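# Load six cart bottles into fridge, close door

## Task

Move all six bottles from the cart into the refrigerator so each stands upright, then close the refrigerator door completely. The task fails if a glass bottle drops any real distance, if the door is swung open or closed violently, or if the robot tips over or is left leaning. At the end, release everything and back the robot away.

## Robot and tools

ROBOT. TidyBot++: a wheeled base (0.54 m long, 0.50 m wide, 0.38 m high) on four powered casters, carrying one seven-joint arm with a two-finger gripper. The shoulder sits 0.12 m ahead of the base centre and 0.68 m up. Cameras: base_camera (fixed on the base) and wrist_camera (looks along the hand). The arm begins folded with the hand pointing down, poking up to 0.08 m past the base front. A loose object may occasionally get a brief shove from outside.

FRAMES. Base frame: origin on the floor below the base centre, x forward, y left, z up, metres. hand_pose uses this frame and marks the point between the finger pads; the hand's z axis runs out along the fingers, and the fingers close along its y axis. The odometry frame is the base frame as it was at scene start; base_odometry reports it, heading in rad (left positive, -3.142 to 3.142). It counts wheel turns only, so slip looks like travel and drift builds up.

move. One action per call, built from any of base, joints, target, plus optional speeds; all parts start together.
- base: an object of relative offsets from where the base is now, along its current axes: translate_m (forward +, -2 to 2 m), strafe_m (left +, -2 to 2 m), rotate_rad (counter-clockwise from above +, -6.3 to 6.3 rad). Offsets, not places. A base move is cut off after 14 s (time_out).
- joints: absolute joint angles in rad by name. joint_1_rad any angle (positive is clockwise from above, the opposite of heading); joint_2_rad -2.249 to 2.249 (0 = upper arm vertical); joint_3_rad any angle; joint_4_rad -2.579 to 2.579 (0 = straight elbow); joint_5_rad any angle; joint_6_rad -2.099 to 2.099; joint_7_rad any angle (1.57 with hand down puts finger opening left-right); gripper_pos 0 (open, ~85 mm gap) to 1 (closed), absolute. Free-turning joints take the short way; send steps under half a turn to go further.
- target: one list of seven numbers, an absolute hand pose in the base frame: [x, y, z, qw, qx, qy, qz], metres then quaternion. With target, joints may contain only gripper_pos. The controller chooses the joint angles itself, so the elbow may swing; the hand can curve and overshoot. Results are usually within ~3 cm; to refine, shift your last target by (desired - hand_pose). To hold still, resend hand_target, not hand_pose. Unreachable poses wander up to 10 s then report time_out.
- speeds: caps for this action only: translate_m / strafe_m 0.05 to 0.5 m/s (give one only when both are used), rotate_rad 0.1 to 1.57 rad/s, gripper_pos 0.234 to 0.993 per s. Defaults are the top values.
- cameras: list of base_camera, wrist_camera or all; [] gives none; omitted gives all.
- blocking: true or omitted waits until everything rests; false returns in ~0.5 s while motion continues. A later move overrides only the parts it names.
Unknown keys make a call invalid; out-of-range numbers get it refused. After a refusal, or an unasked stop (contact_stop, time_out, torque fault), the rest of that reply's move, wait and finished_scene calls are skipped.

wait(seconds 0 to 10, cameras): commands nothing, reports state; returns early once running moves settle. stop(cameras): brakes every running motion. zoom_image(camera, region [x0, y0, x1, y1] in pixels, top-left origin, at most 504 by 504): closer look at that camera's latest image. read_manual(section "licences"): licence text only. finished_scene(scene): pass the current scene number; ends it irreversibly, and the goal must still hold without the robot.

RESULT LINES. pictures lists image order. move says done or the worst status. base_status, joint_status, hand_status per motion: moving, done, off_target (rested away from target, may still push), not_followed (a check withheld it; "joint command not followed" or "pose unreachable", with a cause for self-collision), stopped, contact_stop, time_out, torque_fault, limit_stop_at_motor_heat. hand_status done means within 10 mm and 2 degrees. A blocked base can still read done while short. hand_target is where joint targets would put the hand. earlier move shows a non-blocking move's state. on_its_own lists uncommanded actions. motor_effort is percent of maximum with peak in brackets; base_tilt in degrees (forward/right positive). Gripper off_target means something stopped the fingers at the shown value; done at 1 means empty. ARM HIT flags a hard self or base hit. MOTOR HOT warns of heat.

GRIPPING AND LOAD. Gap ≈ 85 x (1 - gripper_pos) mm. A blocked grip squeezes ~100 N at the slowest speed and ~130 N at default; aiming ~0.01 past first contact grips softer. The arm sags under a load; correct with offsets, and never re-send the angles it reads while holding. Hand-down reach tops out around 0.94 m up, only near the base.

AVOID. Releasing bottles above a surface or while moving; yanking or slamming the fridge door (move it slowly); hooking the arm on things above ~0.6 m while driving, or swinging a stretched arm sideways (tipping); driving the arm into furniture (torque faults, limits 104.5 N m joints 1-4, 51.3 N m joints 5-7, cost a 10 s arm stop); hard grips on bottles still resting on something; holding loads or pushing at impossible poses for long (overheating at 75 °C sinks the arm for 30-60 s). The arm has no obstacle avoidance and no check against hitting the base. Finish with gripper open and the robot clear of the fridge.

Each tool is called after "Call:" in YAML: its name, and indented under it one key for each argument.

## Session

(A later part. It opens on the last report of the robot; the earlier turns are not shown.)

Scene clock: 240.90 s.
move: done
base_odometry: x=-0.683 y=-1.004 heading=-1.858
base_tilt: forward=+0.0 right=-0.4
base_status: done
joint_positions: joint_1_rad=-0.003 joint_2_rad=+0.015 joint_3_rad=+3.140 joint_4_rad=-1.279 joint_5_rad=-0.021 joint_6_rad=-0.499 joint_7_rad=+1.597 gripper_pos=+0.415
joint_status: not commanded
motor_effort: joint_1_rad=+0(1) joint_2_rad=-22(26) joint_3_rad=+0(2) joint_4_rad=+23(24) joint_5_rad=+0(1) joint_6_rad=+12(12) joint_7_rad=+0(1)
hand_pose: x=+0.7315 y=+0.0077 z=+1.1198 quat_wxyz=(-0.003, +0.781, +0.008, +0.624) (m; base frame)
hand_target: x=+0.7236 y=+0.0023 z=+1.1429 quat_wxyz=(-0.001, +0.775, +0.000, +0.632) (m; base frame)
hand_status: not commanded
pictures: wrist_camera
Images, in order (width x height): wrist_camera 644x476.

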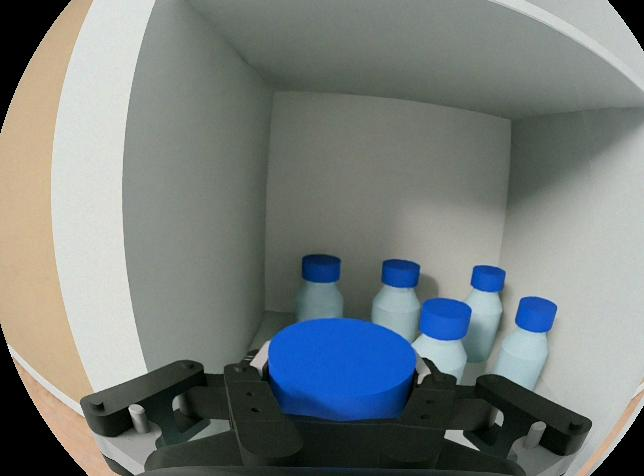

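Call:
move:
  base: {"translate_m":0.2,"strafe_m":0.01}
  speeds: {"translate_m":0.25}
  joints: {"joint_1_rad":0,"joint_2_rad":-0.02,"joint_3_rad":3.14,"joint_4_rad":-1.40,"joint_5_rad":0,"joint_6_rad":-0.31,"joint_7_rad":1.57}
  cameras: ["wrist_camera"]

Scene clock: 242.90 s.
move: done
base_odometry: x=-0.730 y=-1.198 heading=-1.858
base_tilt: forward=+0.0 right=-0.4
base_status: done
joint_positions: joint_1_rad=-0.003 joint_2_rad=+0.000 joint_3_rad=+3.140 joint_4_rad=-1.410 joint_5_rad=-0.021 joint_6_rad=-0.389 joint_7_rad=+1.597 gripper_pos=+0.415
joint_status: all done
motor_effort: joint_1_rad=+0(2) joint_2_rad=-22(26) joint_3_rad=+1(3) joint_4_rad=+23(25) joint_5_rad=+0(1) joint_6_rad=+11(13) joint_7_rad=+0(1)
hand_pose: x=+0.7323 y=+0.0071 z=+1.0824 quat_wxyz=(-0.003, +0.783, +0.007, +0.622) (m; base frame)
hand_target: x=+0.7283 y=+0.0023 z=+1.1251 quat_wxyz=(-0.001, +0.748, +0.000, +0.664) (m; base frame)
hand_status: not commanded
pictures: wrist_camera
Images, in order (width x height): wrist_camera 644x476.

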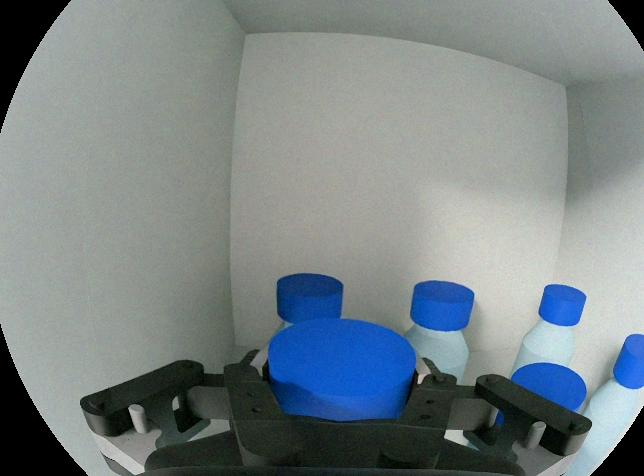

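Call:
move:
  base: {"strafe_m":0.012}
  speeds: {"strafe_m":0.1}
  joints: {"joint_1_rad":0,"joint_2_rad":-0.02,"joint_3_rad":3.14,"joint_4_rad":-1.45,"joint_5_rad":0,"joint_6_rad":-0.26,"joint_7_rad":1.57}
  cameras: ["wrist_camera"]

Call:
move:
  joints: {"joint_1_rad":0,"joint_2_rad":-0.02,"joint_3_rad":3.14,"joint_4_rad":-1.48,"joint_5_rad":0,"joint_6_rad":-0.23,"joint_7_rad":1.57}
  cameras: []

Call:
move:
  joints: {"joint_1_rad":0,"joint_2_rad":-0.02,"joint_3_rad":3.14,"joint_4_rad":-1.51,"joint_5_rad":0,"joint_6_rad":-0.20,"joint_7_rad":1.57}
  cameras: []

Call:
move:
  joints: {"joint_1_rad":0,"joint_2_rad":-0.02,"joint_3_rad":3.14,"joint_4_rad":-1.54,"joint_5_rad":0,"joint_6_rad":-0.175,"joint_7_rad":1.57}
  cameras: []

Call:
move:
  joints: {"joint_1_rad":0,"joint_2_rad":-0.02,"joint_3_rad":3.14,"joint_4_rad":-1.565,"joint_5_rad":0,"joint_6_rad":-0.165,"joint_7_rad":1.57}
  cameras: ["wrist_camera"]

Scene clock: 244.43 s.
move: done
base_odometry: x=-0.719 y=-1.202 heading=-1.858
base_tilt: forward=+0.0 right=-0.4
base_status: done
joint_positions: joint_1_rad=-0.004 joint_2_rad=-0.001 joint_3_rad=+3.139 joint_4_rad=-1.459 joint_5_rad=-0.021 joint_6_rad=-0.338 joint_7_rad=+1.597 gripper_pos=+0.415
joint_status: all done
motor_effort: joint_1_rad=+0(2) joint_2_rad=-22(23) joint_3_rad=+1(3) joint_4_rad=+23(25) joint_5_rad=+0(1) joint_6_rad=+11(13) joint_7_rad=+0(1)
hand_pose: x=+0.7343 y=+0.0072 z=+1.0683 quat_wxyz=(-0.003, +0.782, +0.007, +0.623) (m; base frame)
hand_target: x=+0.7309 y=+0.0023 z=+1.1096 quat_wxyz=(-0.001, +0.748, +0.000, +0.664) (m; base frame)
hand_status: not commanded
pictures: wrist_camera
Images, in order (width x height): wrist_camera 644x476.

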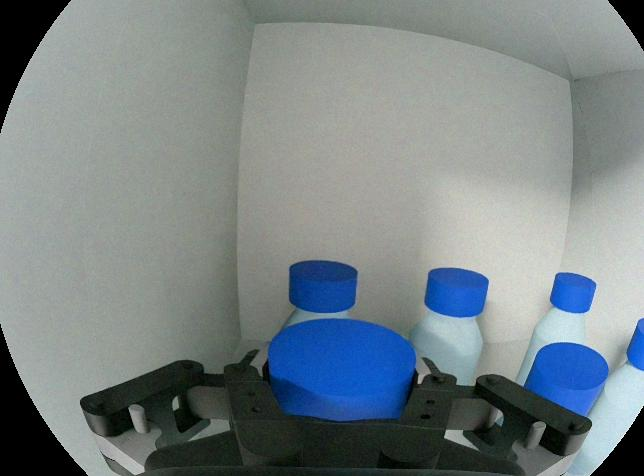

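Scene clock: 245.10 s.
move: done
base_odometry: x=-0.719 y=-1.202 heading=-1.858
base_tilt: forward=+0.0 right=-0.4
base_status: not commanded
joint_positions: joint_1_rad=-0.004 joint_2_rad=-0.001 joint_3_rad=+3.139 joint_4_rad=-1.488 joint_5_rad=-0.021 joint_6_rad=-0.307 joint_7_rad=+1.597 gripper_pos=+0.415
joint_status: all done
motor_effort: joint_1_rad=+0(1) joint_2_rad=-22(23) joint_3_rad=+1(1) joint_4_rad=+23(25) joint_5_rad=+0(1) joint_6_rad=+11(12) joint_7_rad=+0(1)
hand_pose: x=+0.7354 y=+0.0070 z=+1.0598 quat_wxyz=(-0.003, +0.782, +0.007, +0.624) (m; base frame)
hand_target: x=+0.7321 y=+0.0023 z=+1.1002 quat_wxyz=(-0.001, +0.748, +0.000, +0.664) (m; base frame)
hand_status: not commanded
pictures: none
No camera images: "cameras" was empty.

Scene clock: 245.77 s.
move: done
base_odometry: x=-0.719 y=-1.202 heading=-1.858
base_tilt: forward=+0.0 right=-0.4
base_status: not commanded
joint_positions: joint_1_rad=-0.004 joint_2_rad=-0.001 joint_3_rad=+3.139 joint_4_rad=-1.518 joint_5_rad=-0.021 joint_6_rad=-0.277 joint_7_rad=+1.597 gripper_pos=+0.415
joint_status: all done
motor_effort: joint_1_rad=+0(1) joint_2_rad=-22(24) joint_3_rad=+1(2) joint_4_rad=+23(25) joint_5_rad=+0(1) joint_6_rad=+11(12) joint_7_rad=+0(1)
hand_pose: x=+0.7360 y=+0.0069 z=+1.0504 quat_wxyz=(-0.002, +0.782, +0.006, +0.624) (m; base frame)
hand_target: x=+0.7330 y=+0.0023 z=+1.0908 quat_wxyz=(-0.001, +0.748, +0.000, +0.664) (m; base frame)
hand_status: not commanded
pictures: none
No camera images: "cameras" was empty.

Scene clock: 246.40 s.
move: done
base_odometry: x=-0.719 y=-1.202 heading=-1.858
base_tilt: forward=+0.0 right=-0.4
base_status: not commanded
joint_positions: joint_1_rad=-0.004 joint_2_rad=-0.003 joint_3_rad=+3.139 joint_4_rad=-1.538 joint_5_rad=-0.021 joint_6_rad=-0.245 joint_7_rad=+1.597 gripper_pos=+0.415
joint_status: all done
motor_effort: joint_1_rad=+1(2) joint_2_rad=-20(22) joint_3_rad=+1(2) joint_4_rad=+22(24) joint_5_rad=+0(1) joint_6_rad=+11(12) joint_7_rad=+0(1)
hand_pose: x=+0.7363 y=+0.0067 z=+1.0495 quat_wxyz=(-0.002, +0.777, +0.006, +0.630) (m; base frame)
hand_target: x=+0.7334 y=+0.0023 z=+1.0799 quat_wxyz=(-0.001, +0.750, +0.000, +0.662) (m; base frame)
hand_status: not commanded
pictures: none
No camera images: "cameras" was empty.

Scene clock: 247.00 s.
move: done
base_odometry: x=-0.719 y=-1.202 heading=-1.858
base_tilt: forward=+0.0 right=-0.4
base_status: not commanded
joint_positions: joint_1_rad=-0.004 joint_2_rad=-0.008 joint_3_rad=+3.139 joint_4_rad=-1.552 joint_5_rad=-0.021 joint_6_rad=-0.225 joint_7_rad=+1.597 gripper_pos=+0.415
joint_status: all done
motor_effort: joint_1_rad=+1(2) joint_2_rad=-19(20) joint_3_rad=+2(3) joint_4_rad=+22(22) joint_5_rad=+1(1) joint_6_rad=+9(11) joint_7_rad=+0(1)
hand_pose: x=+0.7349 y=+0.0065 z=+1.0499 quat_wxyz=(-0.002, +0.774, +0.006, +0.634) (m; base frame)
hand_target: x=+0.7331 y=+0.0023 z=+1.0674 quat_wxyz=(-0.001, +0.755, +0.000, +0.656) (m; base frame)
hand_status: not commanded
pictures: wrist_camera
Images, in order (width x height): wrist_camera 644x476.

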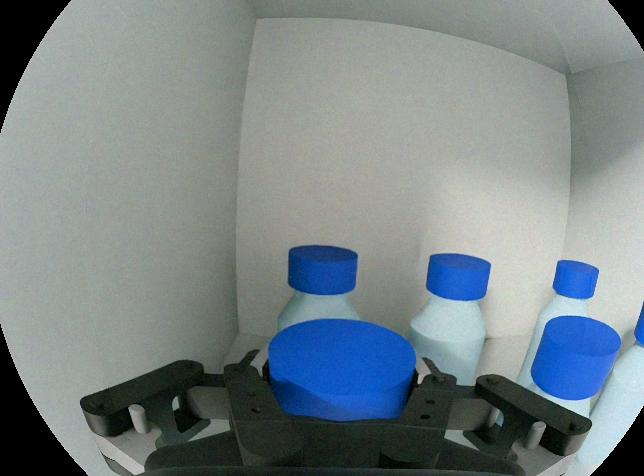

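Call:
move:
  joints: {"joint_1_rad":0,"joint_2_rad":-0.02,"joint_3_rad":3.14,"joint_4_rad":-1.575,"joint_5_rad":0,"joint_6_rad":-0.16,"joint_7_rad":1.57}
  cameras: []

Call:
move:
  joints: {"gripper_pos":0.25}
  speeds: {"gripper_pos":0.234}
  cameras: ["wrist_camera"]

Call:
move:
  base: {"translate_m":-0.11}
  speeds: {"translate_m":0.12}
  cameras: ["wrist_camera"]

Scene clock: 247.87 s.
move: done
base_odometry: x=-0.719 y=-1.202 heading=-1.858
base_tilt: forward=+0.0 right=-0.4
base_status: not commanded
joint_positions: joint_1_rad=-0.004 joint_2_rad=-0.010 joint_3_rad=+3.139 joint_4_rad=-1.558 joint_5_rad=-0.021 joint_6_rad=-0.216 joint_7_rad=+1.597 gripper_pos=+0.415
joint_status: all done
motor_effort: joint_1_rad=+2(3) joint_2_rad=-18(19) joint_3_rad=+1(2) joint_4_rad=+20(21) joint_5_rad=+1(2) joint_6_rad=+9(10) joint_7_rad=+0(1)
hand_pose: x=+0.7344 y=+0.0065 z=+1.0500 quat_wxyz=(-0.002, +0.772, +0.006, +0.636) (m; base frame)
hand_target: x=+0.7329 y=+0.0023 z=+1.0627 quat_wxyz=(-0.001, +0.756, +0.000, +0.654) (m; base frame)
hand_status: not commanded
pictures: none
No camera images: "cameras" was empty.

Scene clock: 249.03 s.
move: done
base_odometry: x=-0.719 y=-1.202 heading=-1.858
base_tilt: forward=+0.0 right=-0.4
base_status: not commanded
joint_positions: joint_1_rad=-0.004 joint_2_rad=-0.010 joint_3_rad=+3.139 joint_4_rad=-1.558 joint_5_rad=-0.021 joint_6_rad=-0.216 joint_7_rad=+1.597 gripper_pos=+0.251
joint_status: all done
motor_effort: joint_1_rad=+0(2) joint_2_rad=-19(19) joint_3_rad=+1(3) joint_4_rad=+19(20) joint_5_rad=+0(1) joint_6_rad=+8(9) joint_7_rad=+0(1)
hand_pose: x=+0.7344 y=+0.0065 z=+1.0500 quat_wxyz=(-0.002, +0.772, +0.006, +0.636) (m; base frame)
hand_target: x=+0.7329 y=+0.0023 z=+1.0627 quat_wxyz=(-0.001, +0.756, +0.000, +0.654) (m; base frame)
hand_status: not commanded
pictures: wrist_camera
Images, in order (width x height): wrist_camera 644x476.

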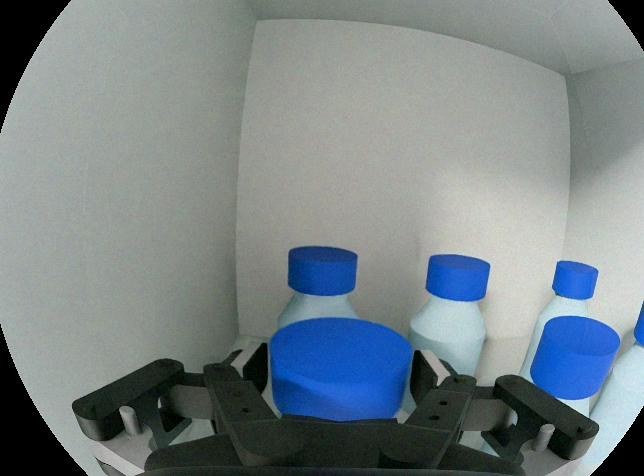

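Scene clock: 250.57 s.
move: done
base_odometry: x=-0.687 y=-1.097 heading=-1.858
base_tilt: forward=+0.0 right=-0.4
base_status: done
joint_positions: joint_1_rad=-0.003 joint_2_rad=-0.021 joint_3_rad=+3.139 joint_4_rad=-1.560 joint_5_rad=-0.021 joint_6_rad=-0.215 joint_7_rad=+1.597 gripper_pos=+0.251
joint_status: not commanded
motor_effort: joint_1_rad=+0(1) joint_2_rad=-18(23) joint_3_rad=+2(3) joint_4_rad=+20(21) joint_5_rad=+0(1) joint_6_rad=+9(9) joint_7_rad=+0(1)
hand_pose: x=+0.7304 y=+0.0064 z=+1.0558 quat_wxyz=(-0.002, +0.769, +0.006, +0.639) (m; base frame)
hand_target: x=+0.7329 y=+0.0023 z=+1.0627 quat_wxyz=(-0.001, +0.756, +0.000, +0.654) (m; base frame)
hand_status: not commanded
pictures: wrist_camera
Images, in order (width x height): wrist_camera 644x476.

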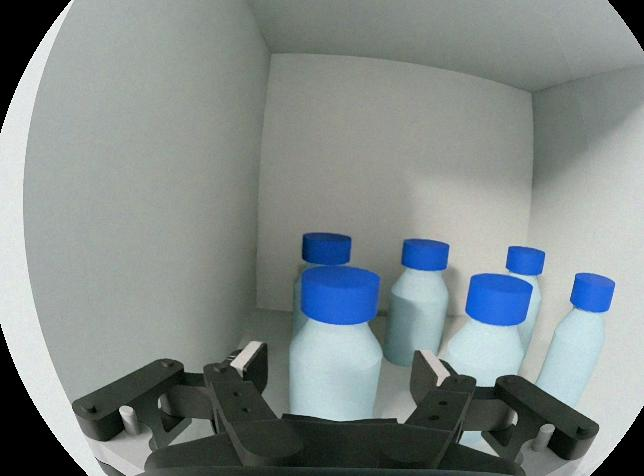

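Call:
move:
  base: {"translate_m":-0.42}
  speeds: {"translate_m":0.4}
  cameras: []

Call:
move:
  base: {"translate_m":-0.3}
  joints: {"joint_1_rad":0.4,"joint_2_rad":-0.3,"joint_3_rad":3.14,"joint_4_rad":-1.75,"joint_5_rad":0,"joint_6_rad":-0.35,"joint_7_rad":1.57,"gripper_pos":0.9}

Scene clock: 253.77 s.
move: done
base_odometry: x=-0.568 y=-0.694 heading=-1.858
base_tilt: forward=+0.0 right=-0.4
base_status: done
joint_positions: joint_1_rad=-0.003 joint_2_rad=-0.025 joint_3_rad=+3.139 joint_4_rad=-1.561 joint_5_rad=-0.021 joint_6_rad=-0.214 joint_7_rad=+1.597 gripper_pos=+0.251
joint_status: not commanded
motor_effort: joint_1_rad=+0(2) joint_2_rad=-18(22) joint_3_rad=+1(2) joint_4_rad=+20(21) joint_5_rad=+0(1) joint_6_rad=+8(9) joint_7_rad=+0(1)
hand_pose: x=+0.7289 y=+0.0064 z=+1.0580 quat_wxyz=(-0.002, +0.767, +0.006, +0.641) (m; base frame)
hand_target: x=+0.7329 y=+0.0023 z=+1.0627 quat_wxyz=(-0.001, +0.756, +0.000, +0.654) (m; base frame)
hand_status: not commanded
pictures: none
No camera images: "cameras" was empty.

Scene clock: 255.67 s.
move: done
base_odometry: x=-0.483 y=-0.406 heading=-1.859
base_tilt: forward=+0.0 right=-0.4
base_status: done
joint_positions: joint_1_rad=+0.389 joint_2_rad=-0.313 joint_3_rad=+3.140 joint_4_rad=-1.732 joint_5_rad=-0.021 joint_6_rad=-0.290 joint_7_rad=+1.597 gripper_pos=+0.902
joint_status: all done
motor_effort: joint_1_rad=+0(2) joint_2_rad=-9(22) joint_3_rad=+0(3) joint_4_rad=+20(21) joint_5_rad=+0(2) joint_6_rad=+9(10) joint_7_rad=+0(1)
hand_pose: x=+0.5737 y=-0.1818 z=+1.0864 quat_wxyz=(+0.126, +0.741, -0.141, +0.644) (m; base frame)
hand_target: x=+0.5720 y=-0.1891 z=+1.0509 quat_wxyz=(+0.123, +0.768, -0.155, +0.609) (m; base frame)
hand_status: not commanded
pictures: base_camera, wrist_camera
Images, in order (width x height): base_camera 644x364, wrist_camera 644x476.

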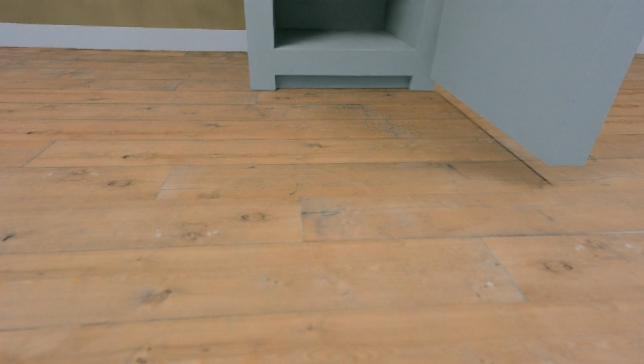

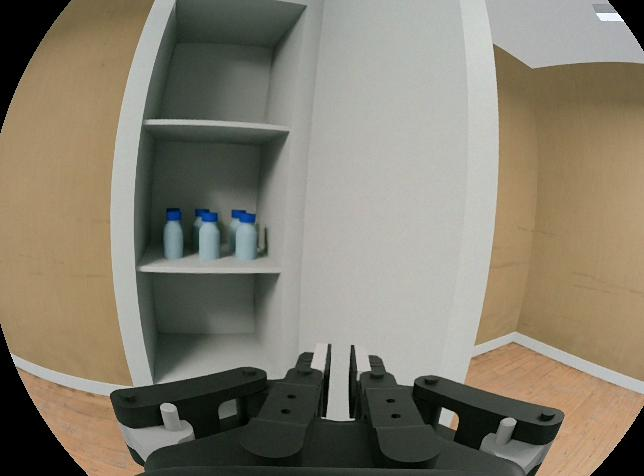

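Call:
move:
  base: {"translate_m":0.373,"strafe_m":-1.211,"rotate_rad":1.571}
  joints: {"joint_1_rad":0.0,"joint_2_rad":-0.3,"joint_3_rad":3.14,"joint_4_rad":-1.75,"joint_5_rad":0,"joint_6_rad":-0.35,"joint_7_rad":1.57}

Scene clock: 261.00 s.
move: done
base_odometry: x=-1.750 y=-0.420 heading=-0.287
base_tilt: forward=+0.0 right=-0.4
base_status: done
joint_positions: joint_1_rad=+0.005 joint_2_rad=-0.307 joint_3_rad=+3.140 joint_4_rad=-1.734 joint_5_rad=-0.021 joint_6_rad=-0.292 joint_7_rad=+1.597 gripper_pos=+0.902
joint_status: all done
motor_effort: joint_1_rad=+1(2) joint_2_rad=-10(12) joint_3_rad=+2(4) joint_4_rad=+20(21) joint_5_rad=+0(2) joint_6_rad=+9(9) joint_7_rad=+0(1)
hand_pose: x=+0.6106 y=+0.0020 z=+1.0819 quat_wxyz=(+0.001, +0.758, +0.003, +0.653) (m; base frame)
hand_target: x=+0.6099 y=+0.0023 z=+1.0509 quat_wxyz=(-0.001, +0.783, +0.000, +0.622) (m; base frame)
hand_status: not commanded
pictures: base_camera, wrist_camera
Images, in order (width x height): base_camera 644x364, wrist_camera 644x476.

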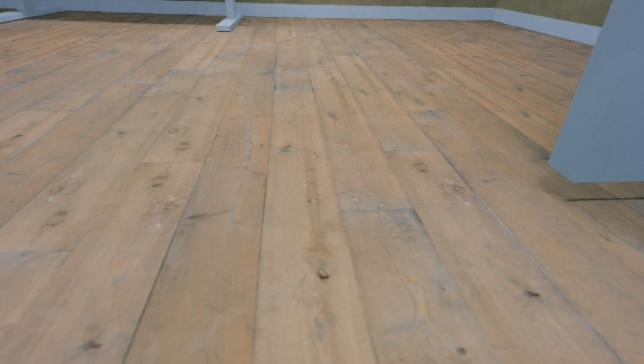

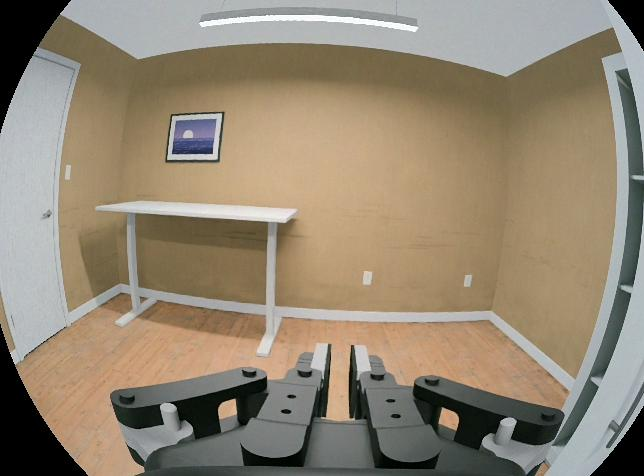

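Call:
move:
  base: {"translate_m":-0.175,"strafe_m":-0.596}

Scene clock: 263.83 s.
move: done
base_odometry: x=-2.087 y=-0.942 heading=-0.287
base_tilt: forward=+0.0 right=-0.4
base_status: done
joint_positions: joint_1_rad=+0.004 joint_2_rad=-0.307 joint_3_rad=+3.141 joint_4_rad=-1.735 joint_5_rad=-0.021 joint_6_rad=-0.292 joint_7_rad=+1.597 gripper_pos=+0.902
joint_status: not commanded
motor_effort: joint_1_rad=+0(2) joint_2_rad=-9(11) joint_3_rad=+1(4) joint_4_rad=+20(21) joint_5_rad=+0(1) joint_6_rad=+9(9) joint_7_rad=+0(1)
hand_pose: x=+0.6106 y=+0.0016 z=+1.0817 quat_wxyz=(+0.001, +0.758, +0.003, +0.653) (m; base frame)
hand_target: x=+0.6099 y=+0.0023 z=+1.0509 quat_wxyz=(-0.001, +0.783, +0.000, +0.622) (m; base frame)
hand_status: not commanded
pictures: base_camera, wrist_camera
Images, in order (width x height): base_camera 644x364, wrist_camera 644x476.

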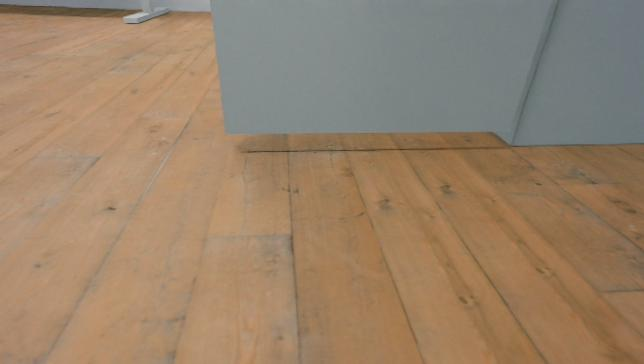

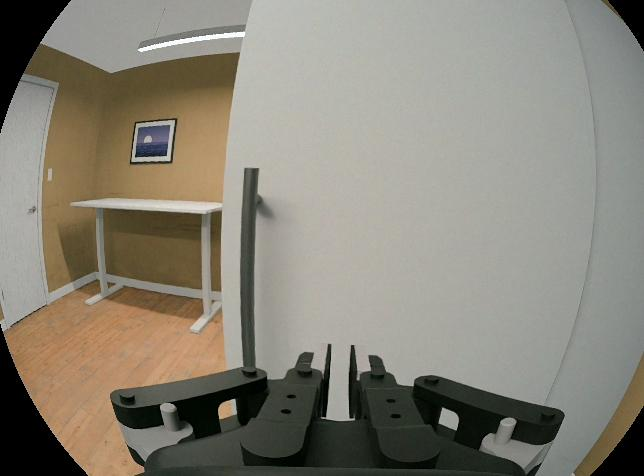

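Call:
move:
  base: {"translate_m":0.19}
  speeds: {"translate_m":0.2}
  joints: {"joint_1_rad":0.0,"joint_2_rad":0.0065,"joint_3_rad":3.14,"joint_4_rad":-1.23,"joint_5_rad":0,"joint_6_rad":-0.5375,"joint_7_rad":1.57,"gripper_pos":1.0}

Scene clock: 266.73 s.
move: done
base_odometry: x=-1.905 y=-0.996 heading=-0.288
base_tilt: forward=+0.0 right=-0.4
base_status: done
joint_positions: joint_1_rad=+0.004 joint_2_rad=-0.037 joint_3_rad=+3.141 joint_4_rad=-1.267 joint_5_rad=-0.021 joint_6_rad=-0.496 joint_7_rad=+1.597 gripper_pos=+1.000
joint_status: all done
motor_effort: joint_1_rad=-2(2) joint_2_rad=-11(20) joint_3_rad=-2(2) joint_4_rad=+20(21) joint_5_rad=-1(1) joint_6_rad=+12(12) joint_7_rad=+0(2)
hand_pose: x=+0.7072 y=+0.0024 z=+1.1591 quat_wxyz=(+0.000, +0.760, +0.005, +0.650) (m; base frame)
hand_target: x=+0.7236 y=+0.0023 z=+1.1429 quat_wxyz=(-0.001, +0.775, +0.000, +0.632) (m; base frame)
hand_status: not commanded
pictures: base_camera, wrist_camera
Images, in order (width x height): base_camera 644x364, wrist_camera 644x476.

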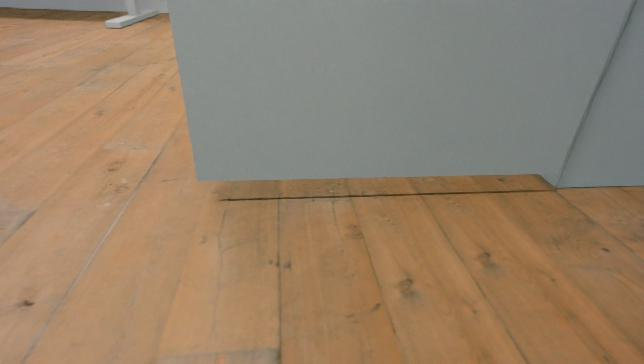

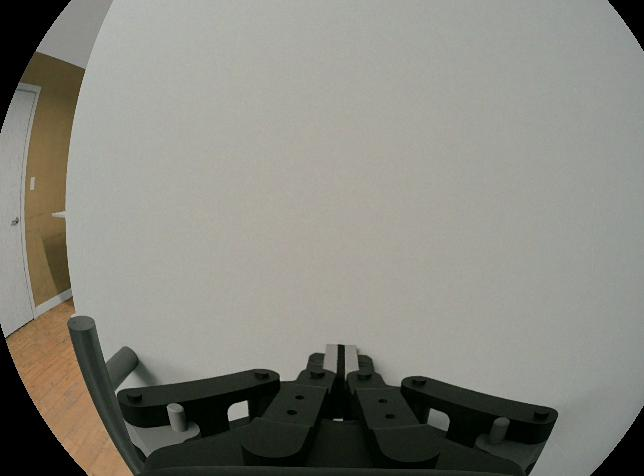

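Call:
move:
  base: {"translate_m":0.035}
  speeds: {"translate_m":0.05}
  cameras: ["base_camera"]

Scene clock: 268.43 s.
move: done
base_odometry: x=-1.871 y=-1.006 heading=-0.288
base_tilt: forward=+0.0 right=-0.4
base_status: done
joint_positions: joint_1_rad=-0.001 joint_2_rad=-0.013 joint_3_rad=+3.141 joint_4_rad=-1.258 joint_5_rad=-0.021 joint_6_rad=-0.510 joint_7_rad=+1.597 gripper_pos=+1.000
joint_status: not commanded
motor_effort: joint_1_rad=+0(3) joint_2_rad=-18(19) joint_3_rad=+1(4) joint_4_rad=+19(22) joint_5_rad=+0(1) joint_6_rad=+9(15) joint_7_rad=+0(1)
hand_pose: x=+0.7176 y=+0.0053 z=+1.1458 quat_wxyz=(-0.002, +0.769, +0.007, +0.639) (m; base frame)
hand_target: x=+0.7236 y=+0.0023 z=+1.1429 quat_wxyz=(-0.001, +0.775, +0.000, +0.632) (m; base frame)
hand_status: not commanded
pictures: base_camera
Images, in order (width x height): base_camera 644x364.

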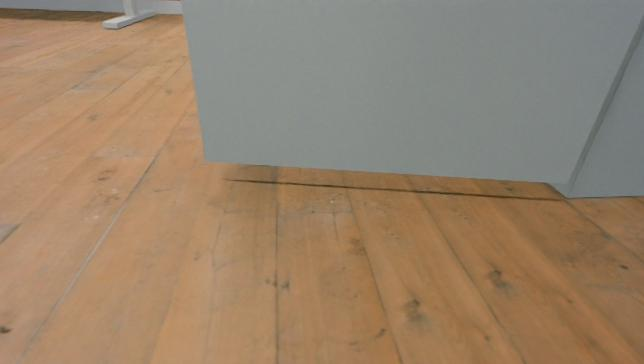

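Call:
wait:
  seconds: 0.1
  cameras: ["base_camera","wrist_camera"]

Scene clock: 268.80 s.
base_odometry: x=-1.871 y=-1.006 heading=-0.288
base_tilt: forward=+0.0 right=-0.4
base_status: done
joint_positions: joint_1_rad=-0.001 joint_2_rad=-0.013 joint_3_rad=+3.141 joint_4_rad=-1.258 joint_5_rad=-0.021 joint_6_rad=-0.510 joint_7_rad=+1.597 gripper_pos=+1.000
joint_status: not commanded
motor_effort: joint_1_rad=+1(3) joint_2_rad=-18(19) joint_3_rad=+1(4) joint_4_rad=+19(22) joint_5_rad=+0(1) joint_6_rad=+9(15) joint_7_rad=+0(1)
hand_pose: x=+0.7176 y=+0.0053 z=+1.1458 quat_wxyz=(-0.002, +0.769, +0.007, +0.639) (m; base frame)
hand_target: x=+0.7236 y=+0.0023 z=+1.1429 quat_wxyz=(-0.001, +0.775, +0.000, +0.632) (m; base frame)
hand_status: not commanded
wait: 0.10 s; at rest from the start
pictures: base_camera, wrist_camera
Images, in order (width x height): base_camera 644x364, wrist_camera 644x476.

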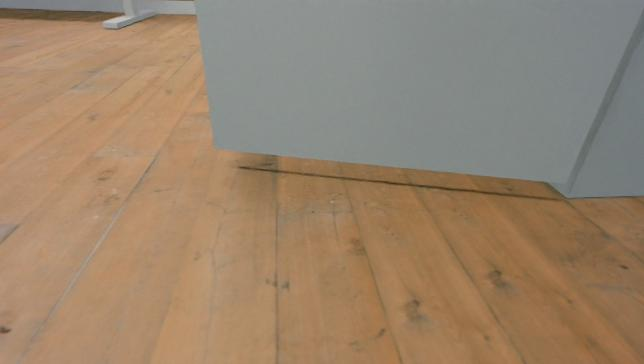

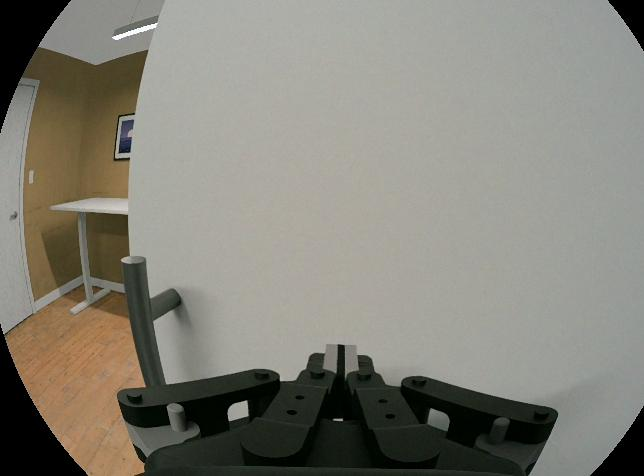

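Call:
wait:
  seconds: 1.0
  cameras: ["base_camera"]

Scene clock: 269.97 s.
base_odometry: x=-1.871 y=-1.006 heading=-0.288
base_tilt: forward=+0.0 right=-0.4
base_status: done
joint_positions: joint_1_rad=-0.001 joint_2_rad=-0.013 joint_3_rad=+3.141 joint_4_rad=-1.258 joint_5_rad=-0.021 joint_6_rad=-0.510 joint_7_rad=+1.597 gripper_pos=+1.000
joint_status: not commanded
motor_effort: joint_1_rad=+1(3) joint_2_rad=-18(19) joint_3_rad=+1(4) joint_4_rad=+19(22) joint_5_rad=+0(1) joint_6_rad=+9(15) joint_7_rad=+0(1)
hand_pose: x=+0.7176 y=+0.0053 z=+1.1458 quat_wxyz=(-0.002, +0.769, +0.007, +0.639) (m; base frame)
hand_target: x=+0.7236 y=+0.0023 z=+1.1429 quat_wxyz=(-0.001, +0.775, +0.000, +0.632) (m; base frame)
hand_status: not commanded
wait: 1.00 s; at rest by 0.10 s
pictures: base_camera
Images, in order (width x height): base_camera 644x364.

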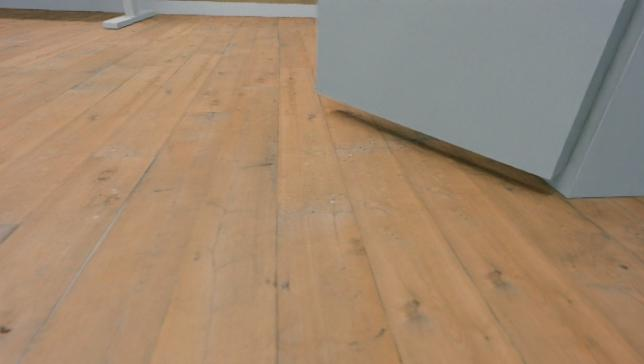

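Call:
wait:
  seconds: 0.5
  cameras: ["base_camera"]

Scene clock: 270.67 s.
base_odometry: x=-1.871 y=-1.006 heading=-0.288
base_tilt: forward=+0.0 right=-0.4
base_status: done
joint_positions: joint_1_rad=-0.001 joint_2_rad=-0.013 joint_3_rad=+3.141 joint_4_rad=-1.258 joint_5_rad=-0.021 joint_6_rad=-0.510 joint_7_rad=+1.597 gripper_pos=+1.000
joint_status: not commanded
motor_effort: joint_1_rad=+0(3) joint_2_rad=-18(19) joint_3_rad=+1(4) joint_4_rad=+19(22) joint_5_rad=+0(1) joint_6_rad=+9(15) joint_7_rad=+0(1)
hand_pose: x=+0.7176 y=+0.0053 z=+1.1458 quat_wxyz=(-0.002, +0.769, +0.007, +0.639) (m; base frame)
hand_target: x=+0.7236 y=+0.0023 z=+1.1429 quat_wxyz=(-0.001, +0.775, +0.000, +0.632) (m; base frame)
hand_status: not commanded
wait: 0.50 s; at rest by 0.07 s
pictures: base_camera
Images, in order (width x height): base_camera 644x364.

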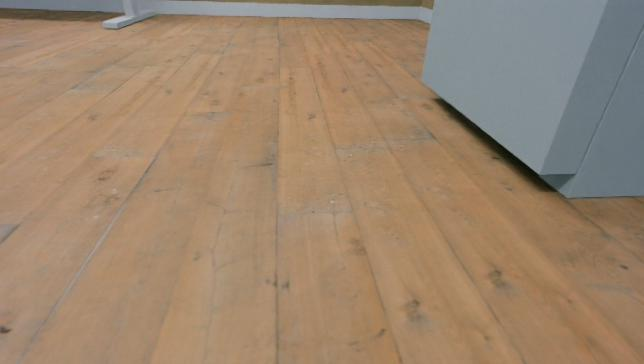

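Call:
wait:
  seconds: 0.5
  cameras: ["base_camera"]

Scene clock: 271.33 s.
base_odometry: x=-1.871 y=-1.006 heading=-0.288
base_tilt: forward=+0.0 right=-0.4
base_status: done
joint_positions: joint_1_rad=-0.001 joint_2_rad=-0.013 joint_3_rad=+3.141 joint_4_rad=-1.258 joint_5_rad=-0.021 joint_6_rad=-0.510 joint_7_rad=+1.597 gripper_pos=+1.000
joint_status: not commanded
motor_effort: joint_1_rad=+0(3) joint_2_rad=-17(19) joint_3_rad=+1(4) joint_4_rad=+19(22) joint_5_rad=+0(1) joint_6_rad=+8(15) joint_7_rad=-1(1)
hand_pose: x=+0.7176 y=+0.0053 z=+1.1458 quat_wxyz=(-0.002, +0.769, +0.007, +0.639) (m; base frame)
hand_target: x=+0.7236 y=+0.0023 z=+1.1429 quat_wxyz=(-0.001, +0.775, +0.000, +0.632) (m; base frame)
hand_status: not commanded
wait: 0.50 s; at rest by 0.10 s
pictures: base_camera
Images, in order (width x height): base_camera 644x364.

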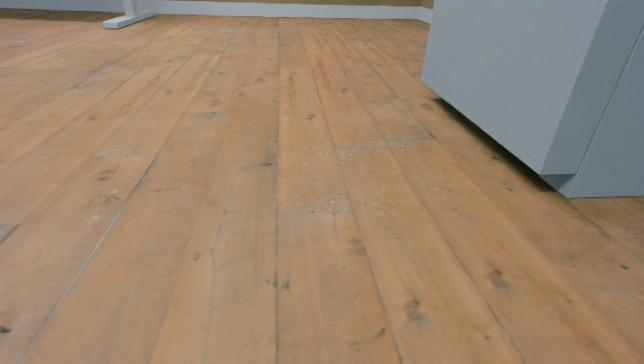

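Call:
move:
  base: {"translate_m":1.152,"strafe_m":0.734,"rotate_rad":-1.571}
  joints: {"joint_1_rad":0.0,"joint_2_rad":-0.3,"joint_3_rad":3.14,"joint_4_rad":-1.75,"joint_5_rad":0,"joint_6_rad":-0.35,"joint_7_rad":1.57}

Scene clock: 276.63 s.
move: done
base_odometry: x=-0.558 y=-0.629 heading=-1.860
base_tilt: forward=+0.0 right=-0.4
base_status: done
joint_positions: joint_1_rad=-0.001 joint_2_rad=-0.294 joint_3_rad=+3.141 joint_4_rad=-1.734 joint_5_rad=-0.021 joint_6_rad=-0.408 joint_7_rad=+1.597 gripper_pos=+1.000
joint_status: all done
motor_effort: joint_1_rad=+0(2) joint_2_rad=-9(18) joint_3_rad=+2(3) joint_4_rad=+19(21) joint_5_rad=+0(2) joint_6_rad=+8(9) joint_7_rad=+0(1)
hand_pose: x=+0.6080 y=+0.0047 z=+1.0408 quat_wxyz=(-0.002, +0.798, +0.006, +0.603) (m; base frame)
hand_target: x=+0.6099 y=+0.0023 z=+1.0509 quat_wxyz=(-0.001, +0.783, +0.000, +0.622) (m; base frame)
hand_status: not commanded
pictures: base_camera, wrist_camera
Images, in order (width x height): base_camera 644x364, wrist_camera 644x476.

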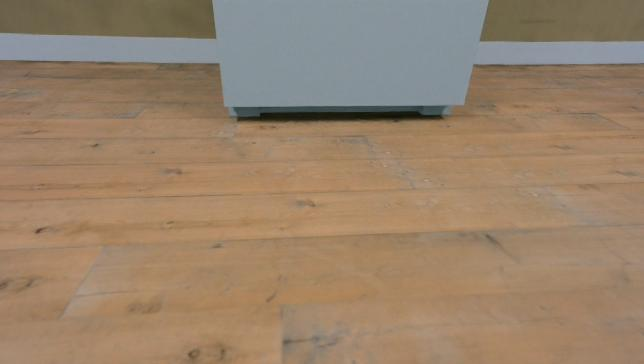

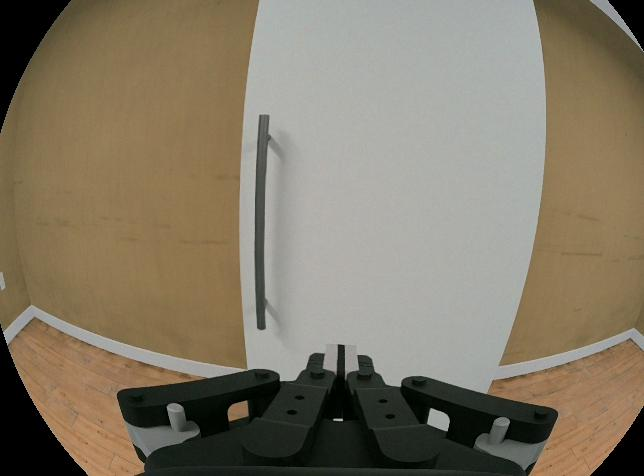

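Call:
move:
  base: {"translate_m":0.45,"strafe_m":0.07}
  speeds: {"translate_m":0.35}

Call:
zoom_image:
  camera: "base_camera"
  region: [0, 60, 500, 364]

Scene clock: 279.23 s.
move: done
base_odometry: x=-0.619 y=-1.081 heading=-1.859
base_tilt: forward=+0.0 right=-0.4
base_status: done
joint_positions: joint_1_rad=-0.001 joint_2_rad=-0.300 joint_3_rad=+3.141 joint_4_rad=-1.735 joint_5_rad=-0.021 joint_6_rad=-0.406 joint_7_rad=+1.597 gripper_pos=+1.000
joint_status: not commanded
motor_effort: joint_1_rad=+1(1) joint_2_rad=-9(12) joint_3_rad=+1(2) joint_4_rad=+20(21) joint_5_rad=+1(1) joint_6_rad=+8(9) joint_7_rad=+0(1)
hand_pose: x=+0.6061 y=+0.0047 z=+1.0435 quat_wxyz=(-0.002, +0.796, +0.006, +0.606) (m; base frame)
hand_target: x=+0.6099 y=+0.0023 z=+1.0509 quat_wxyz=(-0.001, +0.783, +0.000, +0.622) (m; base frame)
hand_status: not commanded
pictures: base_camera, wrist_camera
Images, in order (width x height): base_camera 644x364, wrist_camera 644x476.

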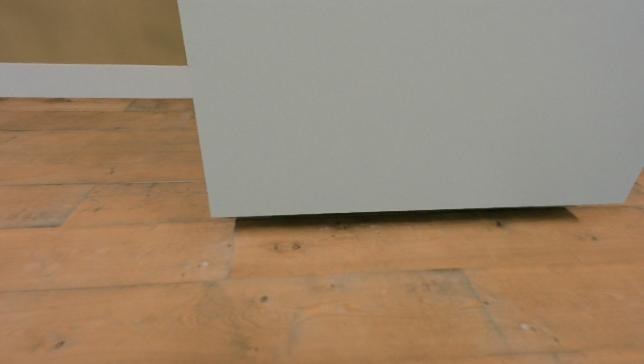

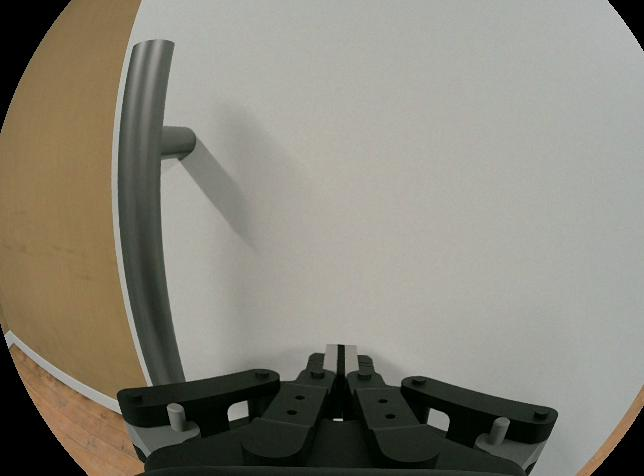

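Scaled by 1.008.

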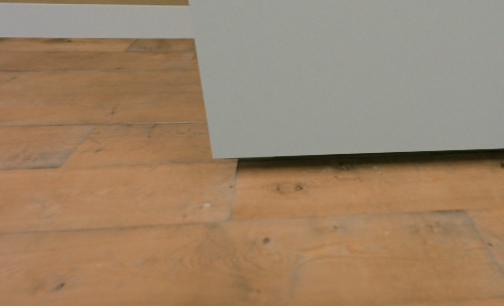

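Call:
move:
  base: {"translate_m":0.05}
  speeds: {"translate_m":0.05}

Scene clock: 280.90 s.
move: done
base_odometry: x=-0.632 y=-1.128 heading=-1.859
base_tilt: forward=+0.0 right=-0.4
base_status: done
joint_positions: joint_1_rad=-0.001 joint_2_rad=-0.398 joint_3_rad=+3.141 joint_4_rad=-1.803 joint_5_rad=-0.021 joint_6_rad=-0.417 joint_7_rad=+1.597 gripper_pos=+1.000
joint_status: not commanded
motor_effort: joint_1_rad=+1(2) joint_2_rad=+10(13) joint_3_rad=+3(4) joint_4_rad=+29(31) joint_5_rad=+1(1) joint_6_rad=+23(28) joint_7_rad=+0(1)
hand_pose: x=+0.5677 y=+0.0048 z=+1.0440 quat_wxyz=(-0.002, +0.790, +0.006, +0.613) (m; base frame)
hand_target: x=+0.6099 y=+0.0023 z=+1.0509 quat_wxyz=(-0.001, +0.783, +0.000, +0.622) (m; base frame)
hand_status: not commanded
pictures: base_camera, wrist_camera
Images, in order (width x height): base_camera 644x364, wrist_camera 644x476.

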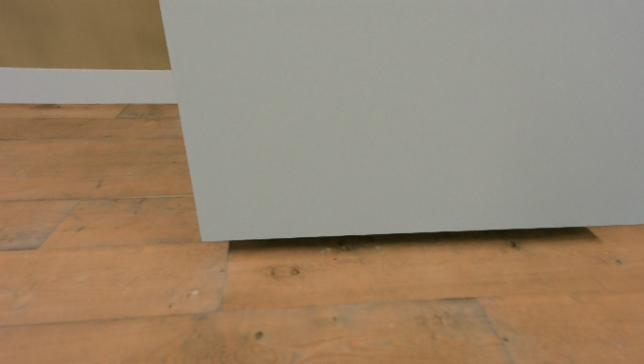

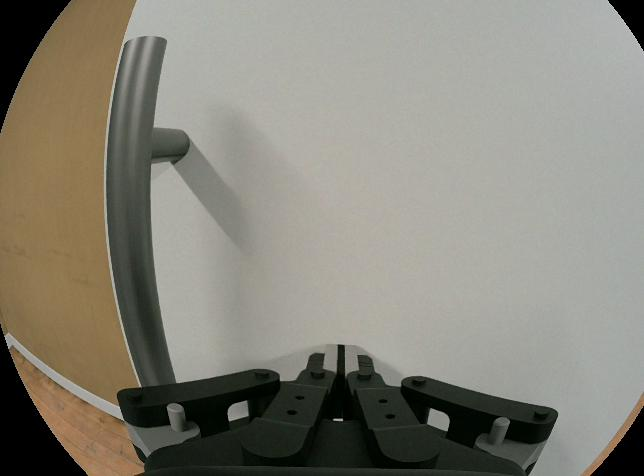

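Call:
move:
  base: {"translate_m":-0.6}
  speeds: {"translate_m":0.3}

Call:
zoom_image:
  camera: "base_camera"
  region: [150, 0, 550, 200]

Scene clock: 284.10 s.
move: done
base_odometry: x=-0.462 y=-0.553 heading=-1.859
base_tilt: forward=+0.0 right=-0.4
base_status: done
joint_positions: joint_1_rad=-0.001 joint_2_rad=-0.304 joint_3_rad=+3.141 joint_4_rad=-1.771 joint_5_rad=-0.021 joint_6_rad=-0.369 joint_7_rad=+1.597 gripper_pos=+1.000
joint_status: not commanded
motor_effort: joint_1_rad=+0(2) joint_2_rad=-9(14) joint_3_rad=+1(3) joint_4_rad=+20(27) joint_5_rad=+0(1) joint_6_rad=+8(21) joint_7_rad=+0(1)
hand_pose: x=+0.6063 y=+0.0046 z=+1.0343 quat_wxyz=(-0.002, +0.794, +0.006, +0.607) (m; base frame)
hand_target: x=+0.6099 y=+0.0023 z=+1.0509 quat_wxyz=(-0.001, +0.783, +0.000, +0.622) (m; base frame)
hand_status: not commanded
pictures: base_camera, wrist_camera
Images, in order (width x height): base_camera 644x364, wrist_camera 644x476.

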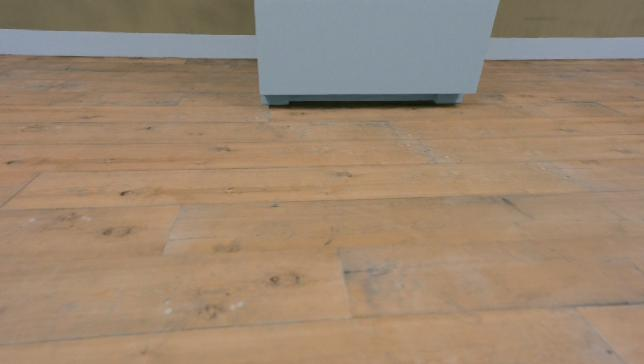

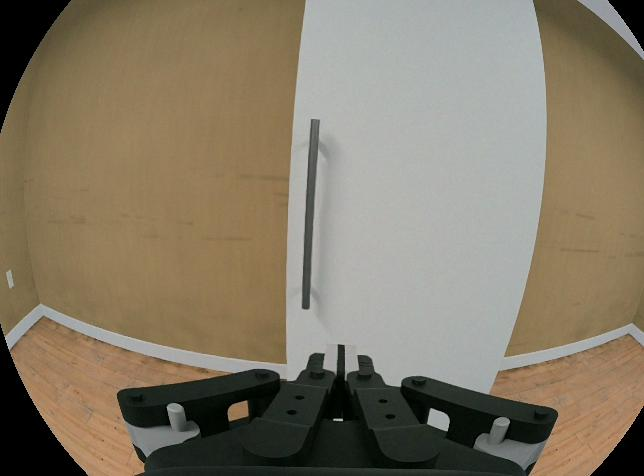

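Scaled by 1.260.

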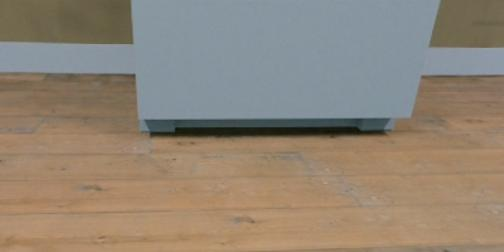

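Call:
finished_scene:
  scene: 1

The scene is finished: the task was done.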